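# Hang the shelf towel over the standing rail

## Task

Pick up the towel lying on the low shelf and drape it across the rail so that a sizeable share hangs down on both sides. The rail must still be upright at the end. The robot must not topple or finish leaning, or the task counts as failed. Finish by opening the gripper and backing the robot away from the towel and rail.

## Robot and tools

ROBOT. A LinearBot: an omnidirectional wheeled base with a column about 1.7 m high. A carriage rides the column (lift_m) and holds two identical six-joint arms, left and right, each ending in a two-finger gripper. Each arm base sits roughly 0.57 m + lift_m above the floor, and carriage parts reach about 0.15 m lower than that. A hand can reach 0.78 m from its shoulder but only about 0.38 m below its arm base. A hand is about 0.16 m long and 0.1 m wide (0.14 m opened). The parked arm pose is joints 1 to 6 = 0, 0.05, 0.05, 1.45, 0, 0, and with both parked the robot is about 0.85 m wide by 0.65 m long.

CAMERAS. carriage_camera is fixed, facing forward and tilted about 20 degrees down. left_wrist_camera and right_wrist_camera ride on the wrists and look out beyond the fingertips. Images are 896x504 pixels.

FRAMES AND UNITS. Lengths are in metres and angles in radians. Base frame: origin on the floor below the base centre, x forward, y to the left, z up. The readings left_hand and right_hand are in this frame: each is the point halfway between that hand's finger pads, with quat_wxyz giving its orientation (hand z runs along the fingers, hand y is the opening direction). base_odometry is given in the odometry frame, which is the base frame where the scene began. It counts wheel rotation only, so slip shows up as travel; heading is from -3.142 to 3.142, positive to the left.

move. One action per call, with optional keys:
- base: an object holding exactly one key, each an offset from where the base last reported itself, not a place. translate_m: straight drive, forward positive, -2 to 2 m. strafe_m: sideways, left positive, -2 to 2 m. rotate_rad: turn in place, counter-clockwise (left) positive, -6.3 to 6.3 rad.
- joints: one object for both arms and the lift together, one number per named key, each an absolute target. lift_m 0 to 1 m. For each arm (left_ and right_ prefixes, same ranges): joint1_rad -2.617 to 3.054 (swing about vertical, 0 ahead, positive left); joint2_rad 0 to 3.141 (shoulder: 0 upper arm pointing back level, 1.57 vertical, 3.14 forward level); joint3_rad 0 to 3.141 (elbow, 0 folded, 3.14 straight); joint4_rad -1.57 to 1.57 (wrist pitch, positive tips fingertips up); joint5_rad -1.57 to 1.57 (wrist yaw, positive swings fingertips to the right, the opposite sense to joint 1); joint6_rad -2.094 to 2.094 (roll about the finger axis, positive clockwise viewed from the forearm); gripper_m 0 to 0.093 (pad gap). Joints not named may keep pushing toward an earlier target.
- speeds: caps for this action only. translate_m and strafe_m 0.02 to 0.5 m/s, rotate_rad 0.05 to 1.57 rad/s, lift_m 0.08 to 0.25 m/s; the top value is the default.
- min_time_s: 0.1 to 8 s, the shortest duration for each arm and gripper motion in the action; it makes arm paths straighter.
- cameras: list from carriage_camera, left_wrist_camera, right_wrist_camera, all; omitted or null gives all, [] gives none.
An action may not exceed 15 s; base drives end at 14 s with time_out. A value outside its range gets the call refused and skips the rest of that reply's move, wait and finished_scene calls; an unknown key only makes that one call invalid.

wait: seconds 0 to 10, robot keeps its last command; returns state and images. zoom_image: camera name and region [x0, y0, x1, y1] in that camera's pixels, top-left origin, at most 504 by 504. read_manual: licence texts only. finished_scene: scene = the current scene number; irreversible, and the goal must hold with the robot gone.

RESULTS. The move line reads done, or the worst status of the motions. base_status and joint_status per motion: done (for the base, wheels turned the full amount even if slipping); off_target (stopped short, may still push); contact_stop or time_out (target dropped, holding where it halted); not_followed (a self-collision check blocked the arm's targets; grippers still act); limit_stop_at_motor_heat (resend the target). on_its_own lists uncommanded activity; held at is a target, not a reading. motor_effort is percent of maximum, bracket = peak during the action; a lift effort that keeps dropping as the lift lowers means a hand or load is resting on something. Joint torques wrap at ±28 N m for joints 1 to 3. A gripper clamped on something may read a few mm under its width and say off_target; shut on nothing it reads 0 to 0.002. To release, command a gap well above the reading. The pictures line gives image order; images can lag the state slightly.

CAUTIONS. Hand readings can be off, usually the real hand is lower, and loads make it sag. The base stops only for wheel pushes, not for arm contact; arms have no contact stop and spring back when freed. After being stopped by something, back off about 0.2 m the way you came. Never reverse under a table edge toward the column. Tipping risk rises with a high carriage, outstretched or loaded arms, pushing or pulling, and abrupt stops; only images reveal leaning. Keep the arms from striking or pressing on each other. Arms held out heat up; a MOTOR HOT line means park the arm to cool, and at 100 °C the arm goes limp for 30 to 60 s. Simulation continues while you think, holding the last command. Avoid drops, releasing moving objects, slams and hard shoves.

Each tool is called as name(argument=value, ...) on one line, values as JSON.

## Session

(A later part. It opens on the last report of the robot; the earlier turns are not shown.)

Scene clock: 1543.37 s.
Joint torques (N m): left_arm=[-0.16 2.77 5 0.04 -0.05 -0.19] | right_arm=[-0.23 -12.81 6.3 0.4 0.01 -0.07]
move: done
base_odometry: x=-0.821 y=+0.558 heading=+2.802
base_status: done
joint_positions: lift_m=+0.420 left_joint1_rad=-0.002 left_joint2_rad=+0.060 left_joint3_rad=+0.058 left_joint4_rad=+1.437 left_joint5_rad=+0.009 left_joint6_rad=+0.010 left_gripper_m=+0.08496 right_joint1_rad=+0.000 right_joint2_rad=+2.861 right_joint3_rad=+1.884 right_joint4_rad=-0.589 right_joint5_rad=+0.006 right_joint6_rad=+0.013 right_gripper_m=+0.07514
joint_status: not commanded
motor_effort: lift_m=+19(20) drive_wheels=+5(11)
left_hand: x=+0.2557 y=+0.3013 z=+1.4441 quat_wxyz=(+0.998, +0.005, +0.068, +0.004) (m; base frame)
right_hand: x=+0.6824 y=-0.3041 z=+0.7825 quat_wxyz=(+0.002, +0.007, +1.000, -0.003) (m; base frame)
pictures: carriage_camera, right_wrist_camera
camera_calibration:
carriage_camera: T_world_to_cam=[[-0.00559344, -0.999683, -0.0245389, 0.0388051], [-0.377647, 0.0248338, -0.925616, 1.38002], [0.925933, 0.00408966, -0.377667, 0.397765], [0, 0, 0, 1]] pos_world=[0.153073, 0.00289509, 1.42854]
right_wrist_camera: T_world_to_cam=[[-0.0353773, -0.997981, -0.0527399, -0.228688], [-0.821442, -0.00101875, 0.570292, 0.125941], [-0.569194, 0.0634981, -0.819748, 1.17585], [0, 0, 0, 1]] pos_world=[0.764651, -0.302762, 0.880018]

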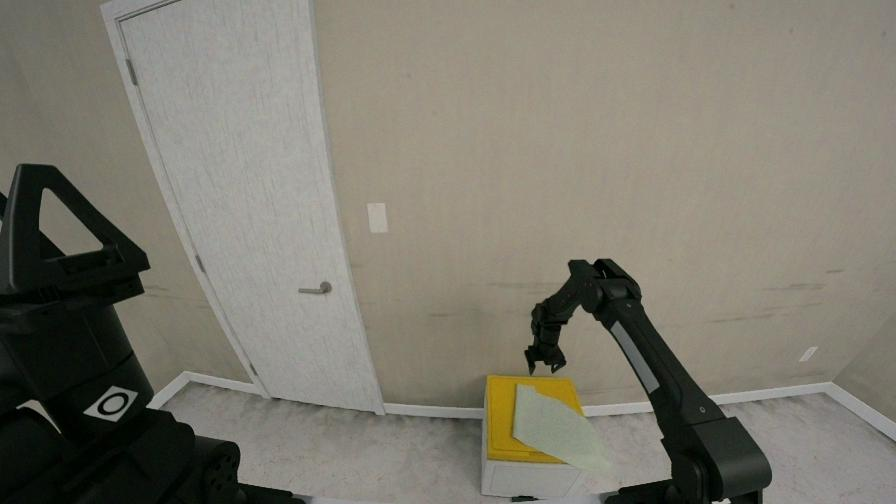

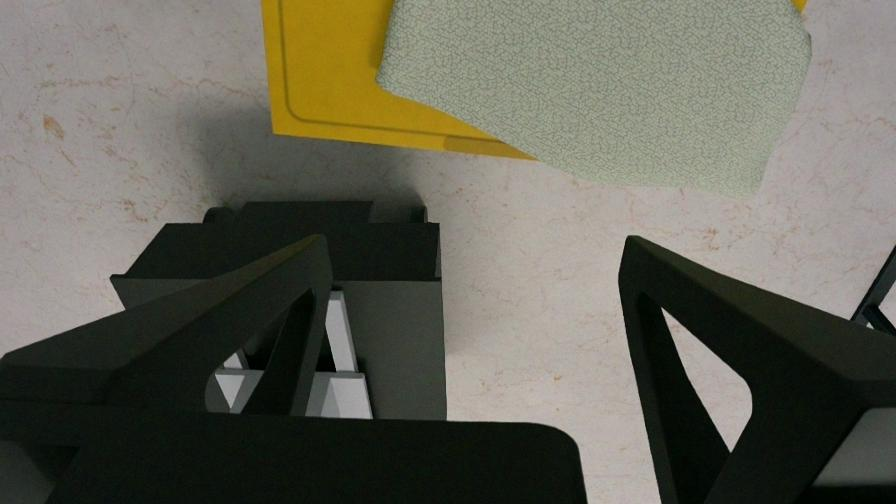

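move(base={"translate_m": 0.12}, speeds={"translate_m": 0.15}, joints={"lift_m": 0.55}, cameras=["carriage_camera", "right_wrist_camera"])

zoom_image(camera="right_wrist_camera", region=[230, 0, 734, 260])

Scene clock: 1558.70 s.
Joint torques (N m): left_arm=[-0.14 3.29 5.34 -0.03 -0.07 -0.2] | right_arm=[-0.13 -14.53 5.61 0.33 0.01 -0.07]
move: done
base_odometry: x=-0.934 y=+0.598 heading=+2.803
base_status: done
joint_positions: lift_m=+0.550 left_joint1_rad=-0.002 left_joint2_rad=+0.056 left_joint3_rad=+0.054 left_joint4_rad=+1.440 left_joint5_rad=+0.009 left_joint6_rad=+0.009 left_gripper_m=+0.08496 right_joint1_rad=+0.000 right_joint2_rad=+2.879 right_joint3_rad=+1.891 right_joint4_rad=-0.584 right_joint5_rad=+0.006 right_joint6_rad=+0.013 right_gripper_m=+0.07514
joint_status: all done
motor_effort: lift_m=+25(30) drive_wheels=-4(13)
left_hand: x=+0.2550 y=+0.3013 z=+1.5722 quat_wxyz=(+0.998, +0.005, +0.066, +0.003) (m; base frame)
right_hand: x=+0.6806 y=-0.3041 z=+0.9054 quat_wxyz=(+0.000, +0.007, +1.000, -0.003) (m; base frame)
pictures: carriage_camera, right_wrist_camera
camera_calibration:
carriage_camera: T_world_to_cam=[[-0.00559344, -0.999683, -0.0245389, 0.0419796], [-0.377647, 0.0248338, -0.925616, 1.49976], [0.925933, 0.00408966, -0.377667, 0.446623], [0, 0, 0, 1]] pos_world=[0.153073, 0.00289509, 1.55791]
right_wrist_camera: T_world_to_cam=[[-0.0356585, -0.997981, -0.0525513, -0.222249], [-0.818384, -0.00101939, 0.57467, 0.0483325], [-0.573564, 0.063499, -0.816696, 1.27578], [0, 0, 0, 1]] pos_world=[0.763369, -0.302762, 1.00247]

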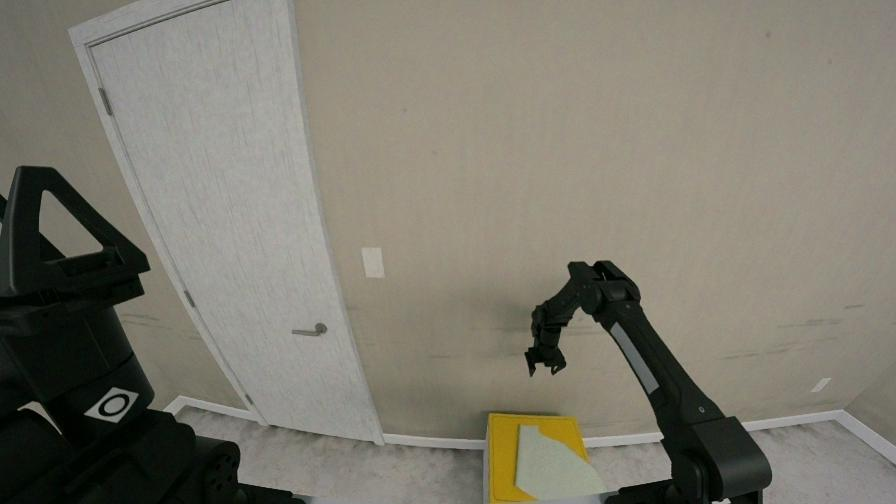

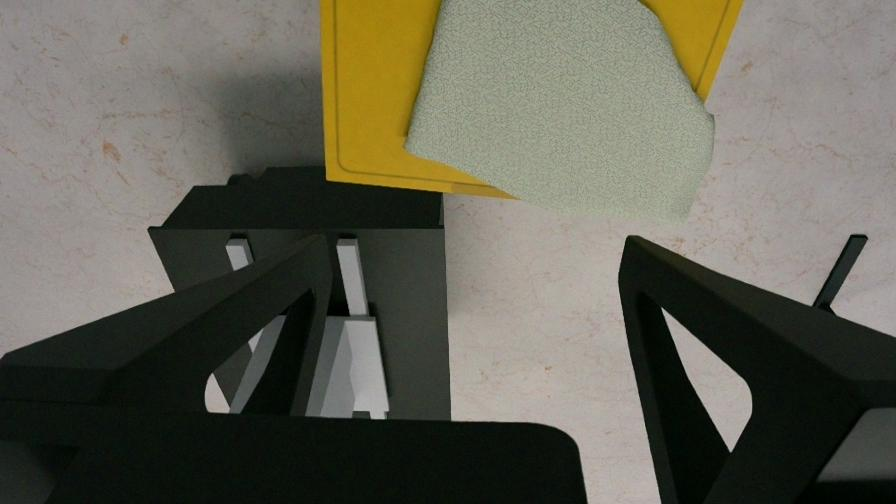

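Scaled by 1.000.

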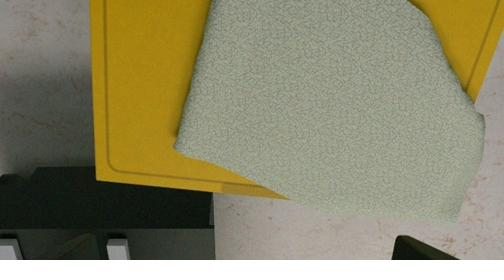

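zoom_image(camera="carriage_camera", region=[460, 390, 640, 504])

Scaled by 2.800 from the camera's 896x504 image, which has a finer 1280x720 frame.

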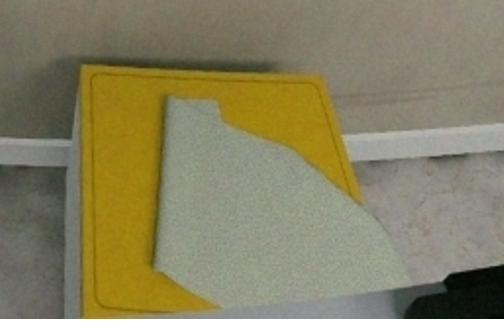

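move(base={"translate_m": -0.057}, speeds={"translate_m": 0.1}, joints={"right_joint1_rad": 0.025, "right_joint6_rad": 0.325, "right_gripper_m": 0.062}, min_time_s=1.5, cameras=[])

move(joints={"lift_m": 0.15}, speeds={"lift_m": 0.15}, cameras=["carriage_camera", "right_wrist_camera"])

Scene clock: 1577.53 s.
Joint torques (N m): left_arm=[-0.08 3.3 5.3 0.02 -0.07 -0.18] | right_arm=[0.39 -14.48 5.59 0.32 0.03 0.2]
move: done
base_odometry: x=-0.881 y=+0.579 heading=+2.802
base_status: done
joint_positions: lift_m=+0.550 left_joint1_rad=-0.002 left_joint2_rad=+0.056 left_joint3_rad=+0.054 left_joint4_rad=+1.441 left_joint5_rad=+0.009 left_joint6_rad=+0.009 left_gripper_m=+0.08496 right_joint1_rad=+0.018 right_joint2_rad=+2.879 right_joint3_rad=+1.891 right_joint4_rad=-0.583 right_joint5_rad=+0.006 right_joint6_rad=+0.310 right_gripper_m=+0.06213
joint_status: all done
motor_effort: lift_m=+25(25) drive_wheels=-2(12)
left_hand: x=+0.2548 y=+0.3013 z=+1.5723 quat_wxyz=(+0.998, +0.005, +0.066, +0.003) (m; base frame)
right_hand: x=+0.6807 y=-0.2953 z=+0.9054 quat_wxyz=(+0.000, +0.145, +0.989, -0.003) (m; base frame)
pictures: none
No camera images: "cameras" was empty.

Scene clock: 1580.63 s.
Joint torques (N m): left_arm=[-0.21 3.28 5.52 0.02 -0.07 -0.19] | right_arm=[0.5 -14.63 5.18 0.33 0.03 0.21]
move: done
base_odometry: x=-0.881 y=+0.579 heading=+2.802
base_status: not commanded
joint_positions: lift_m=+0.150 left_joint1_rad=-0.002 left_joint2_rad=+0.056 left_joint3_rad=+0.052 left_joint4_rad=+1.441 left_joint5_rad=+0.009 left_joint6_rad=+0.009 left_gripper_m=+0.08496 right_joint1_rad=+0.018 right_joint2_rad=+2.880 right_joint3_rad=+1.894 right_joint4_rad=-0.582 right_joint5_rad=+0.006 right_joint6_rad=+0.312 right_gripper_m=+0.06213
joint_status: all done
motor_effort: lift_m=+20(20) drive_wheels=-2(4)
left_hand: x=+0.2551 y=+0.3013 z=+1.1725 quat_wxyz=(+0.998, +0.005, +0.066, +0.003) (m; base frame)
right_hand: x=+0.6819 y=-0.2953 z=+0.5061 quat_wxyz=(+0.002, +0.146, +0.989, -0.002) (m; base frame)
pictures: carriage_camera, right_wrist_camera
camera_calibration:
carriage_camera: T_world_to_cam=[[-0.00559344, -0.999683, -0.0245389, 0.0321792], [-0.377647, 0.0248338, -0.925616, 1.13008], [0.925933, 0.00408966, -0.377667, 0.295789], [0, 0, 0, 1]] pos_world=[0.153073, 0.00289509, 1.15852]
right_wrist_camera: T_world_to_cam=[[-0.309402, -0.949361, -0.0546192, -0.0323999], [-0.790103, 0.224687, 0.57031, 0.328448], [-0.529158, 0.21961, -0.819612, 0.967133], [0, 0, 0, 1]] pos_world=[0.761249, -0.316949, 0.603587]

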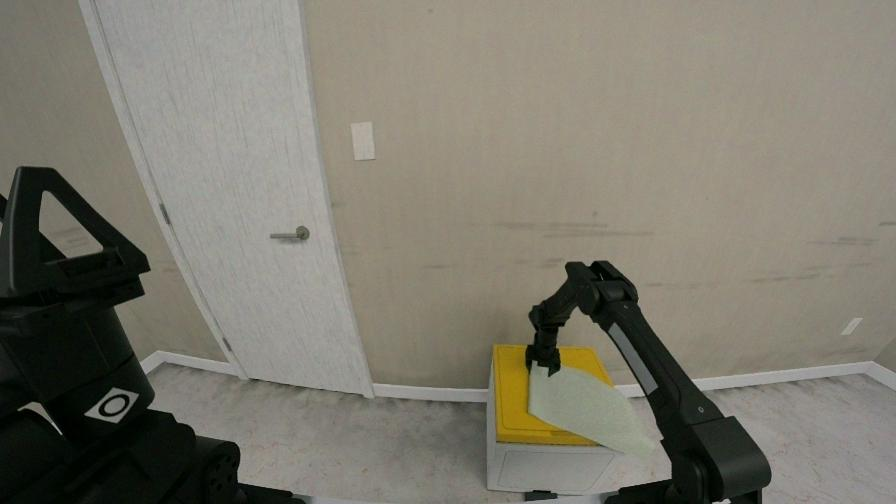

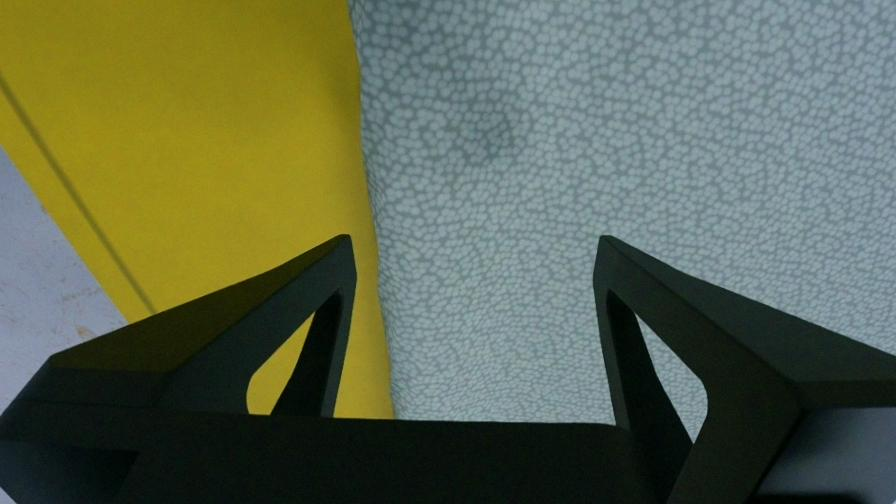

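move(joints={"lift_m": 0.095}, speeds={"lift_m": 0.08}, cameras=["right_wrist_camera"])

Scene clock: 1594.73 s.
Joint torques (N m): left_arm=[-0.17 3.3 5.35 -0.02 -0.08 -0.17] | right_arm=[-0.05 -11.18 4.4 1.03 -0.17 0.1]
move: done
base_odometry: x=-0.881 y=+0.579 heading=+2.802
base_status: not commanded
joint_positions: lift_m=+0.096 left_joint1_rad=-0.002 left_joint2_rad=+0.056 left_joint3_rad=+0.052 left_joint4_rad=+1.441 left_joint5_rad=+0.009 left_joint6_rad=+0.009 left_gripper_m=+0.08496 right_joint1_rad=+0.023 right_joint2_rad=+2.841 right_joint3_rad=+1.908 right_joint4_rad=-0.657 right_joint5_rad=+0.023 right_joint6_rad=+0.322 right_gripper_m=+0.06213
joint_status: all done
motor_effort: lift_m=+17(18) drive_wheels=+3(4)
left_hand: x=+0.2551 y=+0.3013 z=+1.1178 quat_wxyz=(+0.998, +0.005, +0.066, +0.003) (m; base frame)
right_hand: x=+0.6824 y=-0.2963 z=+0.4716 quat_wxyz=(-0.007, +0.149, +0.989, -0.013) (m; base frame)
pictures: right_wrist_camera
camera_calibration:
right_wrist_camera: T_world_to_cam=[[-0.315973, -0.948283, -0.0303438, -0.0416852], [-0.776268, 0.240003, 0.58293, 0.337854], [-0.5455, 0.207745, -0.811956, 0.94339], [0, 0, 0, 1]] pos_world=[0.763713, -0.3166, 0.567781]

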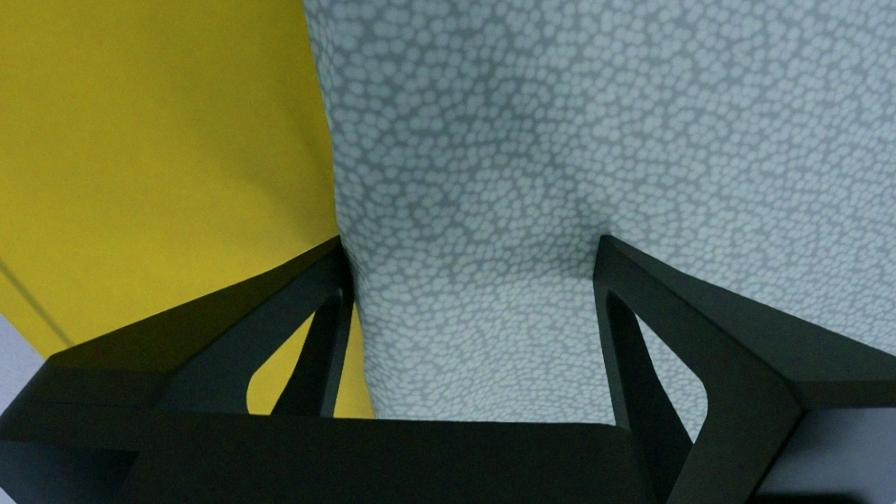

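move(joints={"lift_m": 0.14}, speeds={"lift_m": 0.1}, cameras=[])

move(joints={"right_joint1_rad": -0.01, "right_joint6_rad": 0.31}, min_time_s=0.7, cameras=[])

move(joints={"lift_m": 0.097}, speeds={"lift_m": 0.08}, cameras=["right_wrist_camera"])

Scene clock: 1601.23 s.
Joint torques (N m): left_arm=[-0.17 3.29 5.44 0.01 -0.06 -0.16] | right_arm=[0.02 -13.33 4.55 0.46 -0.01 0.09]
move: done
base_odometry: x=-0.881 y=+0.579 heading=+2.802
base_status: not commanded
joint_positions: lift_m=+0.140 left_joint1_rad=-0.002 left_joint2_rad=+0.056 left_joint3_rad=+0.051 left_joint4_rad=+1.441 left_joint5_rad=+0.009 left_joint6_rad=+0.009 left_gripper_m=+0.08496 right_joint1_rad=+0.023 right_joint2_rad=+2.865 right_joint3_rad=+1.907 right_joint4_rad=-0.592 right_joint5_rad=+0.010 right_joint6_rad=+0.322 right_gripper_m=+0.06213
joint_status: all done
motor_effort: lift_m=+25(29) drive_wheels=+3(4)
left_hand: x=+0.2553 y=+0.3013 z=+1.1617 quat_wxyz=(+0.998, +0.005, +0.067, +0.003) (m; base frame)
right_hand: x=+0.6895 y=-0.2938 z=+0.5045 quat_wxyz=(+0.011, +0.149, +0.989, -0.003) (m; base frame)
pictures: none
No camera images: "cameras" was empty.

Scene clock: 1602.23 s.
Joint torques (N m): left_arm=[-0.14 3.28 5.48 0.01 -0.07 -0.2] | right_arm=[-0.55 -13.3 4.41 0.46 0.01 -0.07]
move: done
base_odometry: x=-0.881 y=+0.579 heading=+2.802
base_status: not commanded
joint_positions: lift_m=+0.140 left_joint1_rad=-0.002 left_joint2_rad=+0.056 left_joint3_rad=+0.051 left_joint4_rad=+1.441 left_joint5_rad=+0.009 left_joint6_rad=+0.009 left_gripper_m=+0.08496 right_joint1_rad=-0.007 right_joint2_rad=+2.865 right_joint3_rad=+1.907 right_joint4_rad=-0.592 right_joint5_rad=+0.009 right_joint6_rad=+0.322 right_gripper_m=+0.06213
joint_status: all done
motor_effort: lift_m=+24(25) drive_wheels=+3(4)
left_hand: x=+0.2553 y=+0.3013 z=+1.1617 quat_wxyz=(+0.998, +0.005, +0.067, +0.003) (m; base frame)
right_hand: x=+0.6896 y=-0.3077 z=+0.5045 quat_wxyz=(+0.010, +0.164, +0.986, -0.003) (m; base frame)
pictures: none
No camera images: "cameras" was empty.

Scene clock: 1603.13 s.
Joint torques (N m): left_arm=[-0.14 3.26 5.57 0.03 -0.07 -0.17] | right_arm=[-0.54 -11.22 4.29 0.87 0.04 -0.07]
move: done
base_odometry: x=-0.881 y=+0.579 heading=+2.802
base_status: not commanded
joint_positions: lift_m=+0.098 left_joint1_rad=-0.002 left_joint2_rad=+0.056 left_joint3_rad=+0.051 left_joint4_rad=+1.441 left_joint5_rad=+0.009 left_joint6_rad=+0.009 left_gripper_m=+0.08496 right_joint1_rad=-0.007 right_joint2_rad=+2.841 right_joint3_rad=+1.910 right_joint4_rad=-0.631 right_joint5_rad=+0.004 right_joint6_rad=+0.322 right_gripper_m=+0.06213
joint_status: all done
motor_effort: lift_m=+17(18) drive_wheels=+4(4)
left_hand: x=+0.2555 y=+0.3013 z=+1.1194 quat_wxyz=(+0.998, +0.005, +0.067, +0.003) (m; base frame)
right_hand: x=+0.6893 y=-0.3070 z=+0.4737 quat_wxyz=(+0.004, +0.164, +0.986, -0.002) (m; base frame)
pictures: right_wrist_camera
camera_calibration:
right_wrist_camera: T_world_to_cam=[[-0.342951, -0.937597, -0.0574114, -0.0148549], [-0.784398, 0.252216, 0.566664, 0.361653], [-0.516822, 0.239371, -0.821947, 0.945765], [0, 0, 0, 1]] pos_world=[0.767377, -0.331531, 0.57158]

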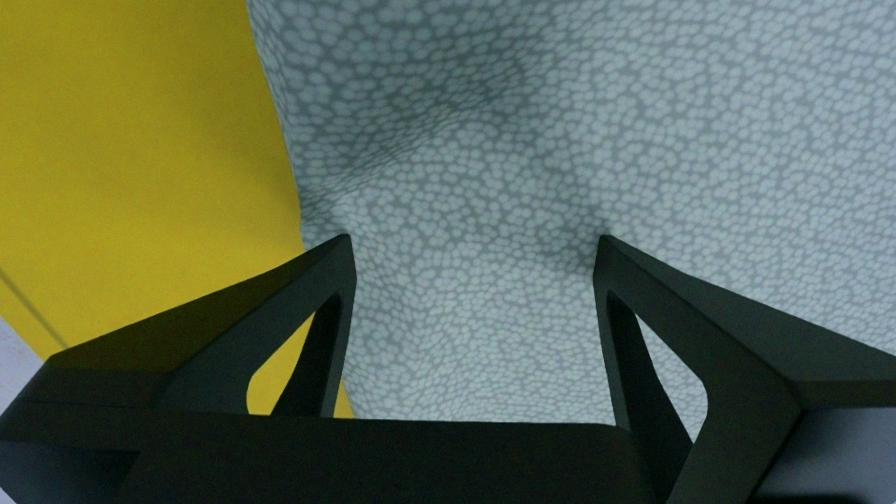

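move(joints={"lift_m": 0.092}, speeds={"lift_m": 0.08}, cameras=[])

move(joints={"right_gripper_m": 0.0}, min_time_s=2.5, cameras=["right_wrist_camera", "carriage_camera"])

Scene clock: 1606.07 s.
Joint torques (N m): left_arm=[-0.17 3.3 5.53 0 -0.06 -0.18] | right_arm=[-0.5 -10.37 4.12 0.97 0.03 -0.06]
move: done
base_odometry: x=-0.881 y=+0.579 heading=+2.802
base_status: not commanded
joint_positions: lift_m=+0.093 left_joint1_rad=-0.002 left_joint2_rad=+0.056 left_joint3_rad=+0.050 left_joint4_rad=+1.441 left_joint5_rad=+0.009 left_joint6_rad=+0.009 left_gripper_m=+0.08496 right_joint1_rad=-0.007 right_joint2_rad=+2.832 right_joint3_rad=+1.912 right_joint4_rad=-0.647 right_joint5_rad=+0.004 right_joint6_rad=+0.322 right_gripper_m=+0.06213
joint_status: all done
motor_effort: lift_m=+17(17) drive_wheels=+4(4)
left_hand: x=+0.2556 y=+0.3013 z=+1.1144 quat_wxyz=(+0.998, +0.005, +0.067, +0.003) (m; base frame)
right_hand: x=+0.6894 y=-0.3070 z=+0.4733 quat_wxyz=(+0.002, +0.164, +0.986, -0.002) (m; base frame)
pictures: none
No camera images: "cameras" was empty.

Scene clock: 1608.87 s.
Joint torques (N m): left_arm=[-0.17 3.23 5.55 -0.01 -0.05 -0.17] | right_arm=[-0.53 -10.47 3.93 0.81 0.17 -0.05]
move: off_target
base_odometry: x=-0.881 y=+0.579 heading=+2.802
base_status: not commanded
joint_positions: lift_m=+0.093 left_joint1_rad=-0.002 left_joint2_rad=+0.056 left_joint3_rad=+0.050 left_joint4_rad=+1.441 left_joint5_rad=+0.009 left_joint6_rad=+0.009 left_gripper_m=+0.08496 right_joint1_rad=-0.007 right_joint2_rad=+2.832 right_joint3_rad=+1.915 right_joint4_rad=-0.625 right_joint5_rad=-0.006 right_joint6_rad=+0.320 right_gripper_m=+0.00551
joint_status: right_gripper_m off_target (ended at +0.00554, target +0.00000)
motor_effort: lift_m=+17(17) drive_wheels=+4(4)
left_hand: x=+0.2556 y=+0.3013 z=+1.1144 quat_wxyz=(+0.998, +0.005, +0.067, +0.003) (m; base frame)
right_hand: x=+0.6962 y=-0.3052 z=+0.4741 quat_wxyz=(+0.014, +0.163, +0.987, +0.005) (m; base frame)
pictures: carriage_camera, right_wrist_camera
camera_calibration:
carriage_camera: T_world_to_cam=[[-0.00559344, -0.999683, -0.0245389, 0.0307651], [-0.377647, 0.0248338, -0.925616, 1.07674], [0.925933, 0.00408966, -0.377667, 0.274025], [0, 0, 0, 1]] pos_world=[0.153073, 0.00289509, 1.1009]
right_wrist_camera: T_world_to_cam=[[-0.339215, -0.937778, -0.0741983, -0.0055468], [-0.797007, 0.244602, 0.552223, 0.37972], [-0.499714, 0.246459, -0.830388, 0.943495], [0, 0, 0, 1]] pos_world=[0.772236, -0.330614, 0.573365]

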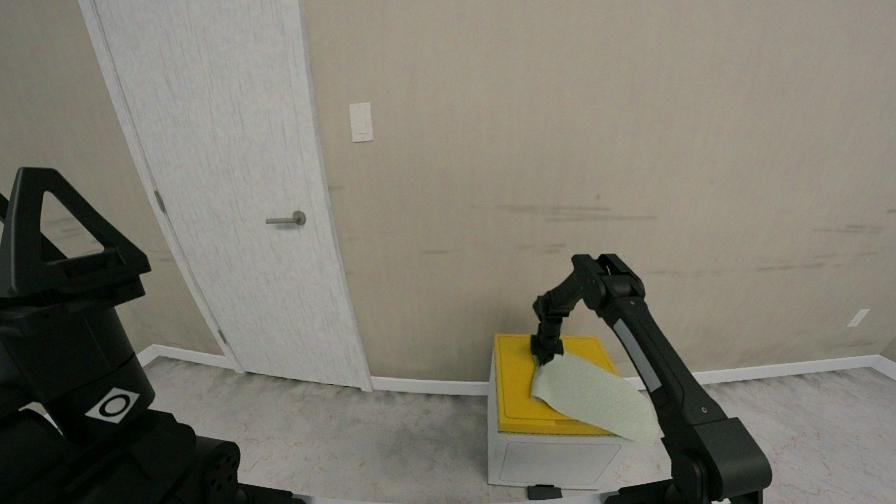

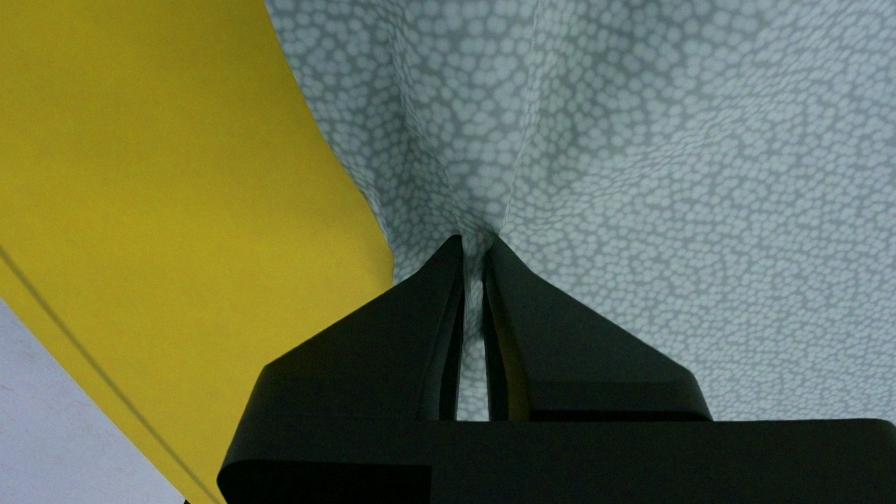

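move(joints={"lift_m": 0.55}, speeds={"lift_m": 0.1}, cameras=["carriage_camera", "right_wrist_camera"])

zoom_image(camera="carriage_camera", region=[440, 290, 700, 504])

Scene clock: 1620.17 s.
Joint torques (N m): left_arm=[-0.14 3.22 5.53 -0.01 -0.09 -0.16] | right_arm=[-0.49 -13.34 4.41 0.39 0.16 -0.04]
move: done
base_odometry: x=-0.881 y=+0.579 heading=+2.802
base_status: not commanded
joint_positions: lift_m=+0.550 left_joint1_rad=-0.002 left_joint2_rad=+0.056 left_joint3_rad=+0.050 left_joint4_rad=+1.441 left_joint5_rad=+0.009 left_joint6_rad=+0.009 left_gripper_m=+0.08496 right_joint1_rad=-0.007 right_joint2_rad=+2.866 right_joint3_rad=+1.907 right_joint4_rad=-0.588 right_joint5_rad=-0.006 right_joint6_rad=+0.320 right_gripper_m=+0.00528
joint_status: all done
motor_effort: lift_m=+25(29) drive_wheels=+4(4)
left_hand: x=+0.2557 y=+0.3013 z=+1.5713 quat_wxyz=(+0.998, +0.005, +0.067, +0.003) (m; base frame)
right_hand: x=+0.6907 y=-0.3052 z=+0.9144 quat_wxyz=(+0.012, +0.163, +0.987, +0.005) (m; base frame)
pictures: carriage_camera, right_wrist_camera
camera_calibration:
carriage_camera: T_world_to_cam=[[-0.00559344, -0.999683, -0.0245389, 0.0419804], [-0.377647, 0.0248338, -0.925616, 1.49979], [0.925933, 0.00408966, -0.377667, 0.446634], [0, 0, 0, 1]] pos_world=[0.153073, 0.00289509, 1.55794]
right_wrist_camera: T_world_to_cam=[[-0.339578, -0.937776, -0.0725481, 0.0240347], [-0.794258, 0.244582, 0.556177, 0.126701], [-0.503826, 0.246488, -0.827891, 1.30688], [0, 0, 0, 1]] pos_world=[0.767234, -0.330579, 1.01323]

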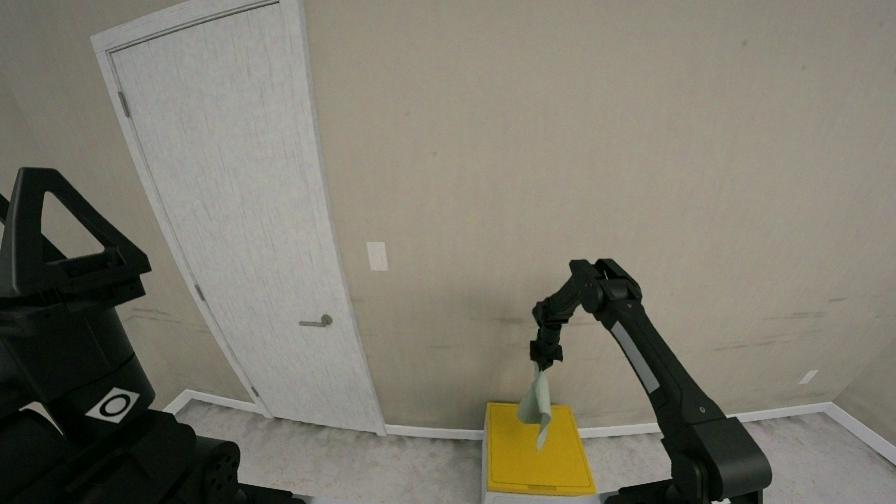

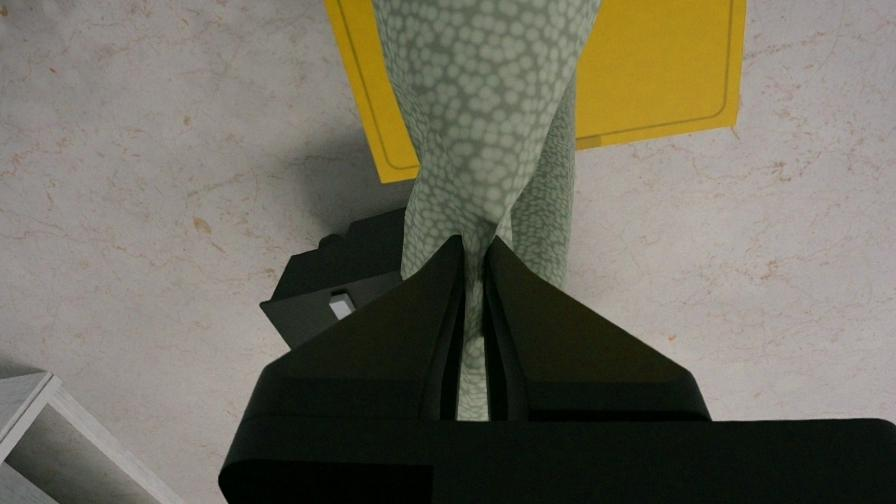

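Scaled by 1.938 from the camera's 896x504 image, which has a finer 1280x720 frame.

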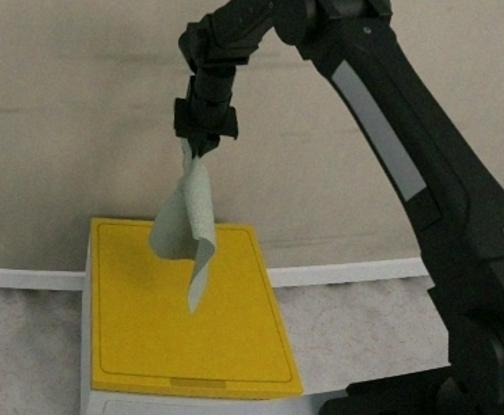

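move(base={"translate_m": -0.6}, speeds={"translate_m": 0.2}, cameras=["carriage_camera"])

zoom_image(camera="carriage_camera", region=[440, 290, 700, 504])

Scene clock: 1635.27 s.
Joint torques (N m): left_arm=[-0.13 3.28 5.55 0.01 -0.08 -0.19] | right_arm=[-0.44 -13.33 4.41 0.42 0.15 -0.02]
move: done
base_odometry: x=-0.315 y=+0.379 heading=+2.802
base_status: done
joint_positions: lift_m=+0.550 left_joint1_rad=-0.002 left_joint2_rad=+0.056 left_joint3_rad=+0.050 left_joint4_rad=+1.441 left_joint5_rad=+0.008 left_joint6_rad=+0.009 left_gripper_m=+0.08496 right_joint1_rad=-0.007 right_joint2_rad=+2.866 right_joint3_rad=+1.907 right_joint4_rad=-0.583 right_joint5_rad=-0.006 right_joint6_rad=+0.320 right_gripper_m=+0.00528
joint_status: not commanded
motor_effort: lift_m=+24(25) drive_wheels=+0(12)
left_hand: x=+0.2557 y=+0.3014 z=+1.5713 quat_wxyz=(+0.998, +0.005, +0.067, +0.003) (m; base frame)
right_hand: x=+0.6917 y=-0.3052 z=+0.9144 quat_wxyz=(+0.014, +0.163, +0.987, +0.005) (m; base frame)
pictures: carriage_camera
camera_calibration:
carriage_camera: T_world_to_cam=[[-0.00559344, -0.999683, -0.0245389, 0.0419804], [-0.377647, 0.0248338, -0.925616, 1.49979], [0.925933, 0.00408966, -0.377667, 0.446634], [0, 0, 0, 1]] pos_world=[0.153073, 0.00289509, 1.55794]

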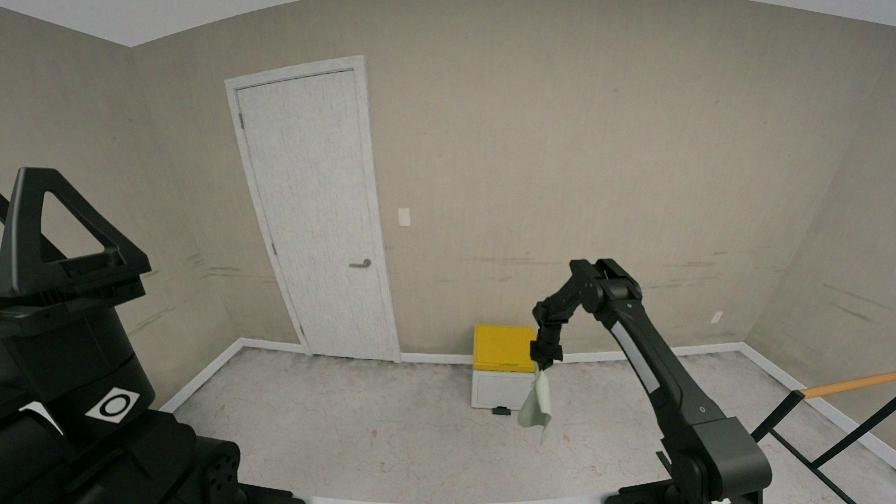

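Scaled by 1.938 from the camera's 896x504 image, which has a finer 1280x720 frame.

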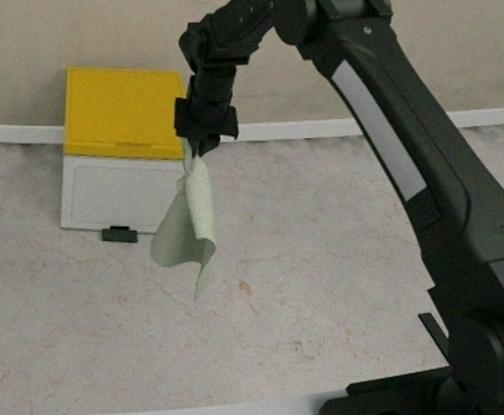

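move(cameras=["carriage_camera"])

Scene clock: 1650.93 s.
Joint torques (N m): left_arm=[-0.13 3.3 5.56 0.01 -0.07 -0.19] | right_arm=[-0.46 -13.37 4.42 0.38 0.18 -0.04]
base_odometry: x=-0.315 y=+0.379 heading=+2.802
base_status: done
joint_positions: lift_m=+0.550 left_joint1_rad=-0.002 left_joint2_rad=+0.056 left_joint3_rad=+0.050 left_joint4_rad=+1.441 left_joint5_rad=+0.008 left_joint6_rad=+0.009 left_gripper_m=+0.08496 right_joint1_rad=-0.007 right_joint2_rad=+2.866 right_joint3_rad=+1.907 right_joint4_rad=-0.583 right_joint5_rad=-0.006 right_joint6_rad=+0.320 right_gripper_m=+0.00528
joint_status: not commanded
motor_effort: lift_m=+24(25) drive_wheels=+0(12)
left_hand: x=+0.2557 y=+0.3014 z=+1.5713 quat_wxyz=(+0.998, +0.005, +0.067, +0.003) (m; base frame)
right_hand: x=+0.6917 y=-0.3052 z=+0.9144 quat_wxyz=(+0.014, +0.163, +0.987, +0.005) (m; base frame)
pictures: carriage_camera
camera_calibration:
carriage_camera: T_world_to_cam=[[-0.00559344, -0.999683, -0.0245389, 0.0419804], [-0.377647, 0.0248338, -0.925616, 1.49979], [0.925933, 0.00408966, -0.377667, 0.446634], [0, 0, 0, 1]] pos_world=[0.153073, 0.00289509, 1.55794]

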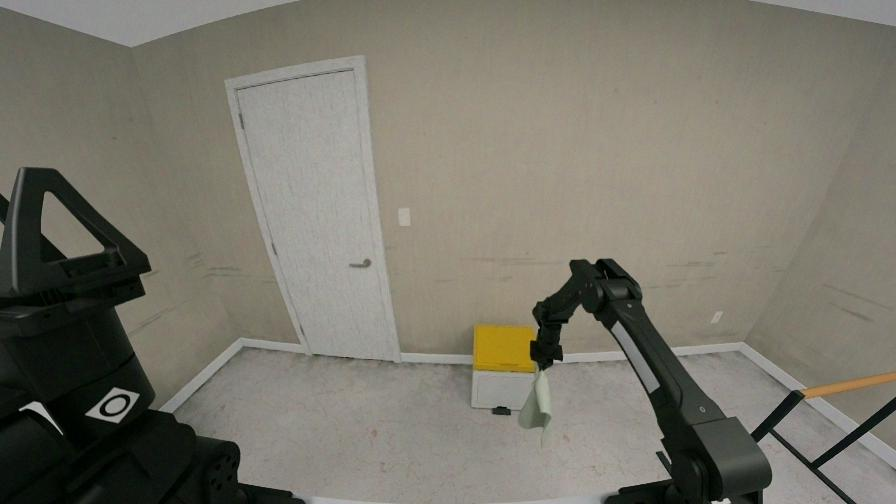

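zoom_image(camera="carriage_camera", region=[440, 290, 700, 504])

move(cameras=["right_wrist_camera", "left_wrist_camera"])

Scaled by 1.938 from the camera's 896x504 image, which has a finer 1280x720 frame.

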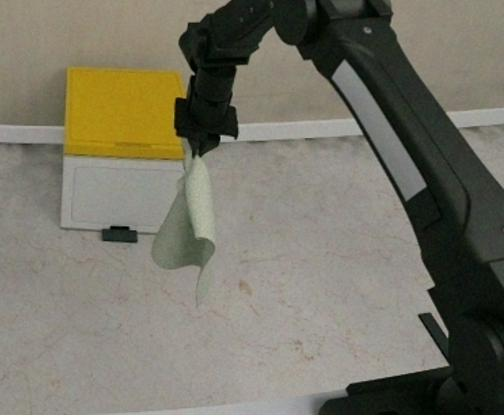

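Scene clock: 1662.20 s.
Joint torques (N m): left_arm=[-0.16 3.3 5.56 0.01 -0.06 -0.19] | right_arm=[-0.47 -13.41 4.4 0.37 0.17 -0.04]
base_odometry: x=-0.315 y=+0.379 heading=+2.802
base_status: done
joint_positions: lift_m=+0.550 left_joint1_rad=-0.002 left_joint2_rad=+0.056 left_joint3_rad=+0.050 left_joint4_rad=+1.441 left_joint5_rad=+0.008 left_joint6_rad=+0.009 left_gripper_m=+0.08496 right_joint1_rad=-0.007 right_joint2_rad=+2.866 right_joint3_rad=+1.907 right_joint4_rad=-0.583 right_joint5_rad=-0.006 right_joint6_rad=+0.320 right_gripper_m=+0.00528
joint_status: not commanded
motor_effort: lift_m=+25(25) drive_wheels=+0(12)
left_hand: x=+0.2557 y=+0.3014 z=+1.5713 quat_wxyz=(+0.998, +0.005, +0.067, +0.003) (m; base frame)
right_hand: x=+0.6917 y=-0.3052 z=+0.9144 quat_wxyz=(+0.014, +0.163, +0.987, +0.005) (m; base frame)
pictures: left_wrist_camera, right_wrist_camera
camera_calibration:
left_wrist_camera: T_world_to_cam=[[0.0256061, -0.999126, -0.0330359, 0.345142], [0.719665, 0.0413608, -0.693088, 0.894528], [0.693849, -0.00602748, 0.720095, -1.18627], [0, 0, 0, 1]] pos_world=[0.170494, 0.300692, 1.48562]
right_wrist_camera: T_world_to_cam=[[-0.339271, -0.937778, -0.0739446, 0.0254437], [-0.796585, 0.244599, 0.552833, 0.13218], [-0.500347, 0.246463, -0.830005, 1.30694], [0, 0, 0, 1]] pos_world=[0.76785, -0.330583, 1.01358]

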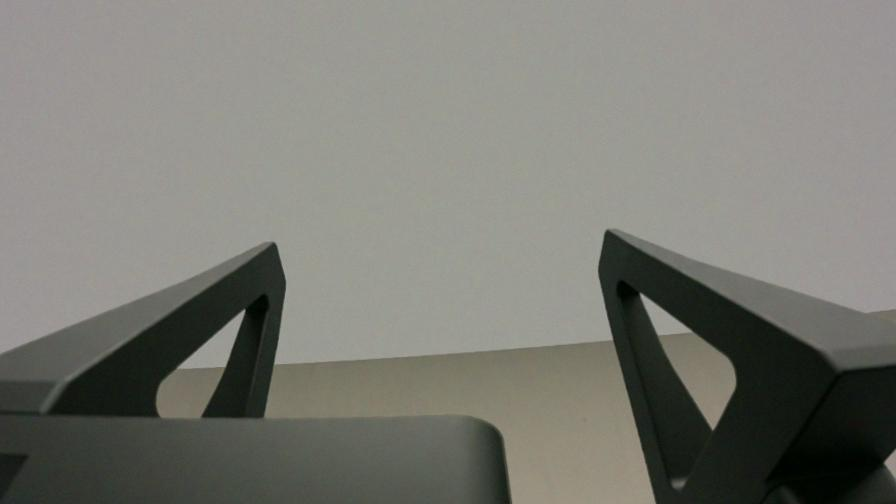

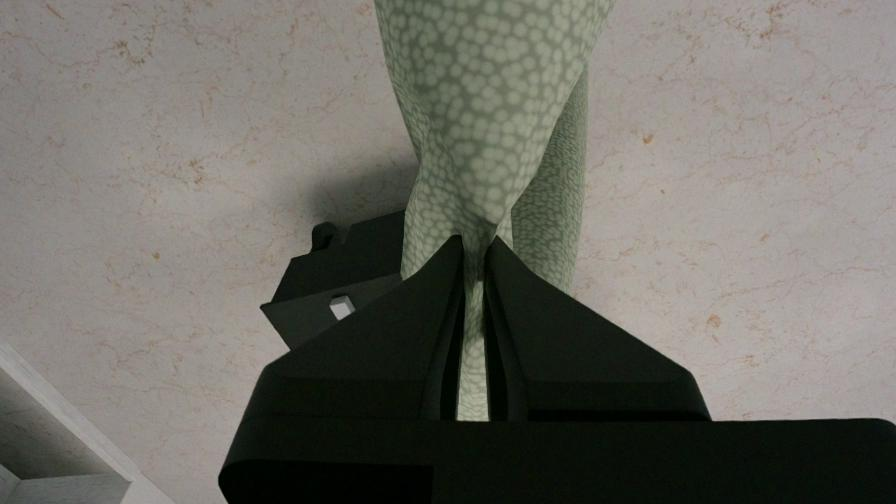

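move(base={"translate_m": -0.35}, joints={"right_joint1_rad": 0, "right_joint2_rad": 2.124, "right_joint3_rad": 1.484, "right_joint4_rad": -0.93, "right_joint5_rad": 0, "right_joint6_rad": 0.31}, speeds={"translate_m": 0.2}, min_time_s=3, cameras=["carriage_camera"])

move(base={"strafe_m": -1.37}, speeds={"strafe_m": 0.25}, cameras=["carriage_camera"])

Scene clock: 1675.37 s.
Joint torques (N m): left_arm=[-0.2 3.26 5.53 -0.01 -0.09 -0.18] | right_arm=[0.49 -15.83 5.09 0.08 0.17 -0.05]
move: done
base_odometry: x=+0.015 y=+0.263 heading=+2.803
base_status: done
joint_positions: lift_m=+0.550 left_joint1_rad=-0.002 left_joint2_rad=+0.056 left_joint3_rad=+0.050 left_joint4_rad=+1.442 left_joint5_rad=+0.008 left_joint6_rad=+0.009 left_gripper_m=+0.08496 right_joint1_rad=-0.007 right_joint2_rad=+2.162 right_joint3_rad=+1.494 right_joint4_rad=-0.911 right_joint5_rad=-0.006 right_joint6_rad=+0.320 right_gripper_m=+0.00528
joint_status: all done
motor_effort: lift_m=+24(25) drive_wheels=-1(11)
left_hand: x=+0.2556 y=+0.3014 z=+1.5714 quat_wxyz=(+0.998, +0.005, +0.067, +0.003) (m; base frame)
right_hand: x=+0.6153 y=-0.3047 z=+1.1228 quat_wxyz=(-0.005, +0.163, +0.987, +0.002) (m; base frame)
pictures: carriage_camera
camera_calibration:
carriage_camera: T_world_to_cam=[[-0.00559344, -0.999683, -0.0245389, 0.0419804], [-0.377647, 0.0248338, -0.925616, 1.49979], [0.925933, 0.00408966, -0.377667, 0.446634], [0, 0, 0, 1]] pos_world=[0.153073, 0.00289509, 1.55794]

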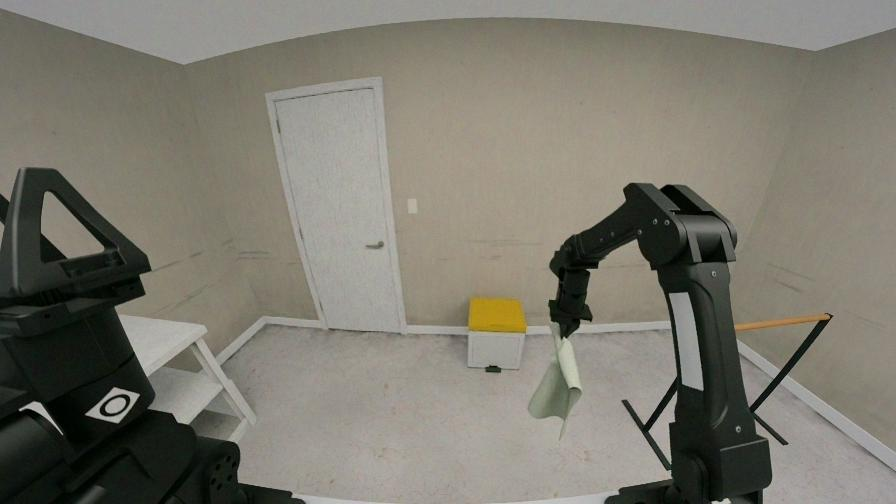

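Scene clock: 1682.23 s.
Joint torques (N m): left_arm=[-0.13 3.29 5.55 0 -0.04 -0.16] | right_arm=[-0.43 -15.87 5.05 0.11 0.15 -0.04]
move: done
base_odometry: x=+0.471 y=+1.555 heading=+2.802
base_status: done
joint_positions: lift_m=+0.550 left_joint1_rad=-0.002 left_joint2_rad=+0.056 left_joint3_rad=+0.050 left_joint4_rad=+1.442 left_joint5_rad=+0.007 left_joint6_rad=+0.009 left_gripper_m=+0.08496 right_joint1_rad=-0.001 right_joint2_rad=+2.162 right_joint3_rad=+1.494 right_joint4_rad=-0.913 right_joint5_rad=-0.006 right_joint6_rad=+0.320 right_gripper_m=+0.00528
joint_status: not commanded
motor_effort: lift_m=+25(25) drive_wheels=-2(9)
left_hand: x=+0.2556 y=+0.3016 z=+1.5714 quat_wxyz=(+0.998, +0.004, +0.067, +0.003) (m; base frame)
right_hand: x=+0.6148 y=-0.3021 z=+1.1230 quat_wxyz=(-0.006, +0.159, +0.987, +0.002) (m; base frame)
pictures: carriage_camera
camera_calibration:
carriage_camera: T_world_to_cam=[[-0.00559344, -0.999683, -0.0245389, 0.0419804], [-0.377647, 0.0248338, -0.925616, 1.49979], [0.925933, 0.00408966, -0.377667, 0.446634], [0, 0, 0, 1]] pos_world=[0.153073, 0.00289509, 1.55794]

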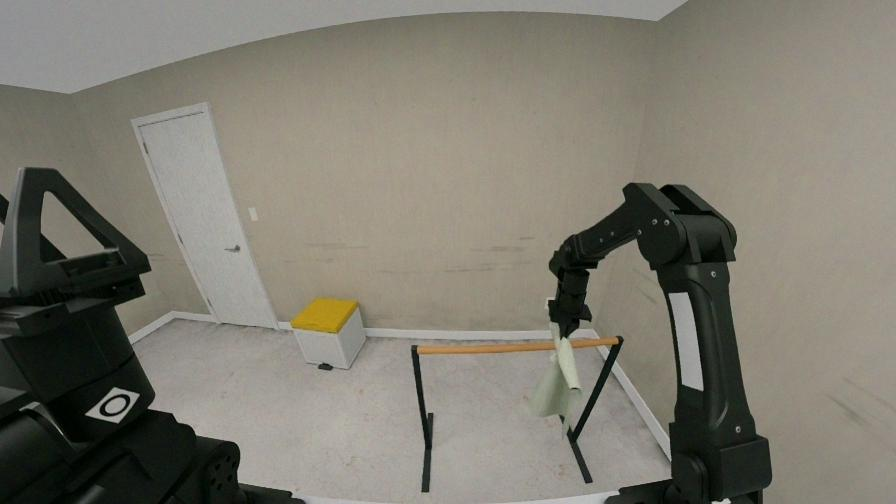

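zoom_image(camera="carriage_camera", region=[480, 270, 680, 480])

Scaled by 2.400 from the camera's 896x504 image, which has a finer 1280x720 frame.

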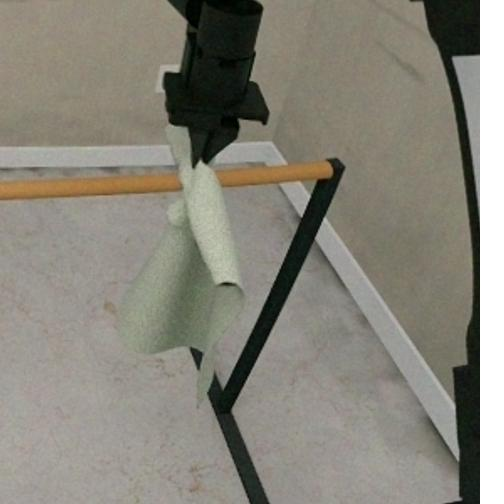

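move(joints={"lift_m": 0.9, "right_joint6_rad": 1.57}, speeds={"lift_m": 0.15}, min_time_s=3, cameras=["carriage_camera"])

zoom_image(camera="carriage_camera", region=[440, 270, 690, 504])

Scene clock: 1715.37 s.
Joint torques (N m): left_arm=[-0.13 3.33 5.53 0 -0.06 -0.18] | right_arm=[-0.23 -14.34 5.65 0.05 0.23 0.24]
move: done
MOTOR HOT: joint 2 (shoulder) of the right arm reports 82 °C; the controller stops that arm at 100 °C. To cool a motor, set the load down, stop pushing, or move to a pose that needs little force.
base_odometry: x=+0.471 y=+1.555 heading=+2.802
base_status: not commanded
joint_positions: lift_m=+0.900 left_joint1_rad=-0.002 left_joint2_rad=+0.056 left_joint3_rad=+0.050 left_joint4_rad=+1.442 left_joint5_rad=+0.007 left_joint6_rad=+0.009 left_gripper_m=+0.08496 right_joint1_rad=-0.001 right_joint2_rad=+2.147 right_joint3_rad=+1.487 right_joint4_rad=-0.916 right_joint5_rad=-0.006 right_joint6_rad=+1.555 right_gripper_m=+0.00527
joint_status: all done
motor_effort: lift_m=+25(30) drive_wheels=-2(2)
left_hand: x=+0.2556 y=+0.3016 z=+1.9214 quat_wxyz=(+0.998, +0.004, +0.067, +0.003) (m; base frame)
right_hand: x=+0.6138 y=-0.3021 z=+1.4771 quat_wxyz=(-0.004, +0.702, +0.713, +0.000) (m; base frame)
pictures: carriage_camera
camera_calibration:
carriage_camera: T_world_to_cam=[[-0.00559344, -0.999683, -0.0245389, 0.0505689], [-0.377647, 0.0248338, -0.925616, 1.82375], [0.925933, 0.00408966, -0.377667, 0.578816], [0, 0, 0, 1]] pos_world=[0.153073, 0.00289509, 1.90793]

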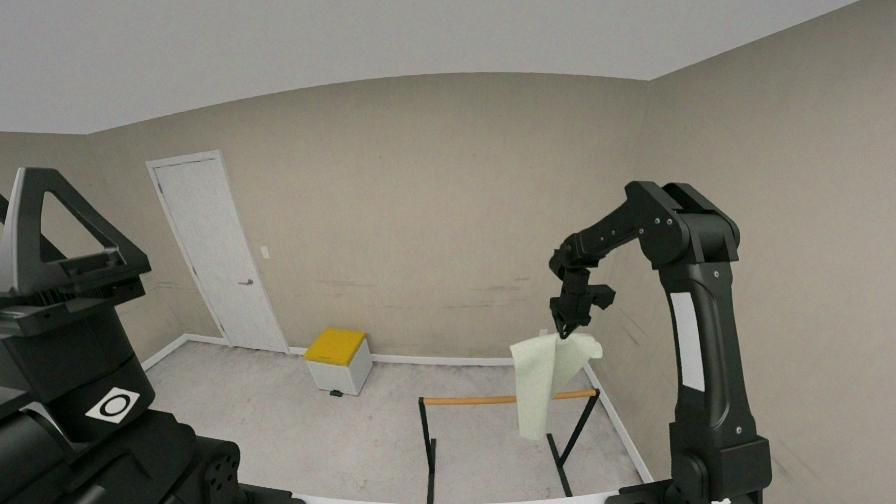

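Scaled by 2.016 from the camera's 896x504 image, which has a finer 1280x720 frame.

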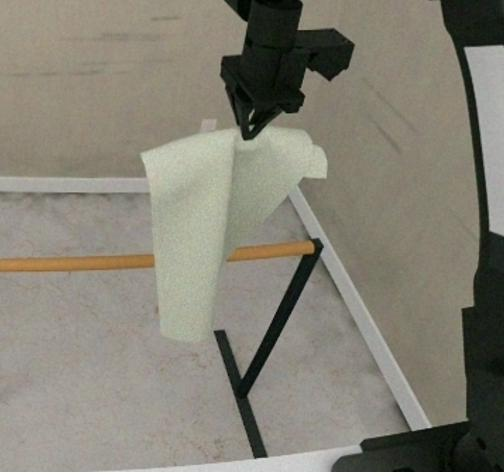

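move(joints={"right_joint2_rad": 1.338, "right_joint3_rad": 0.798, "right_joint4_rad": -1.03}, min_time_s=3, cameras=["carriage_camera"])

Scene clock: 1727.67 s.
Joint torques (N m): left_arm=[-0.14 3.23 5.55 0.01 -0.06 -0.16] | right_arm=[-0.18 -6.37 5.31 0.06 0.23 0.21]
move: done
MOTOR HOT: still on. Joint 2 (shoulder) of the right arm reports 80 °C.
base_odometry: x=+0.471 y=+1.555 heading=+2.802
base_status: not commanded
joint_positions: lift_m=+0.900 left_joint1_rad=-0.002 left_joint2_rad=+0.056 left_joint3_rad=+0.050 left_joint4_rad=+1.442 left_joint5_rad=+0.007 left_joint6_rad=+0.009 left_gripper_m=+0.08496 right_joint1_rad=-0.001 right_joint2_rad=+1.356 right_joint3_rad=+0.807 right_joint4_rad=-1.013 right_joint5_rad=-0.006 right_joint6_rad=+1.556 right_gripper_m=+0.00527
joint_status: all done
motor_effort: lift_m=+25(25) drive_wheels=-2(2)
left_hand: x=+0.2556 y=+0.3016 z=+1.9214 quat_wxyz=(+0.998, +0.004, +0.067, +0.003) (m; base frame)
right_hand: x=+0.4272 y=-0.3020 z=+1.5398 quat_wxyz=(+0.001, +0.702, +0.712, +0.005) (m; base frame)
pictures: carriage_camera
camera_calibration:
carriage_camera: T_world_to_cam=[[-0.00559344, -0.999683, -0.0245389, 0.0505689], [-0.377647, 0.0248338, -0.925616, 1.82375], [0.925933, 0.00408966, -0.377667, 0.578816], [0, 0, 0, 1]] pos_world=[0.153073, 0.00289509, 1.90793]

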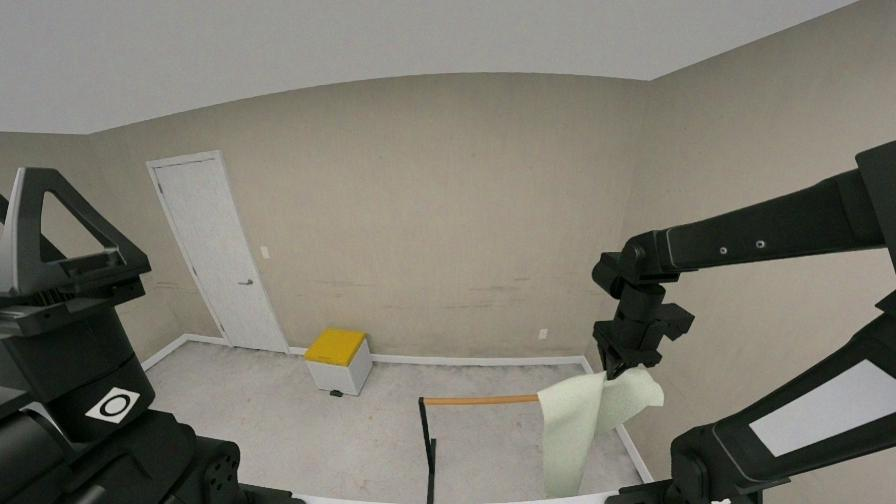

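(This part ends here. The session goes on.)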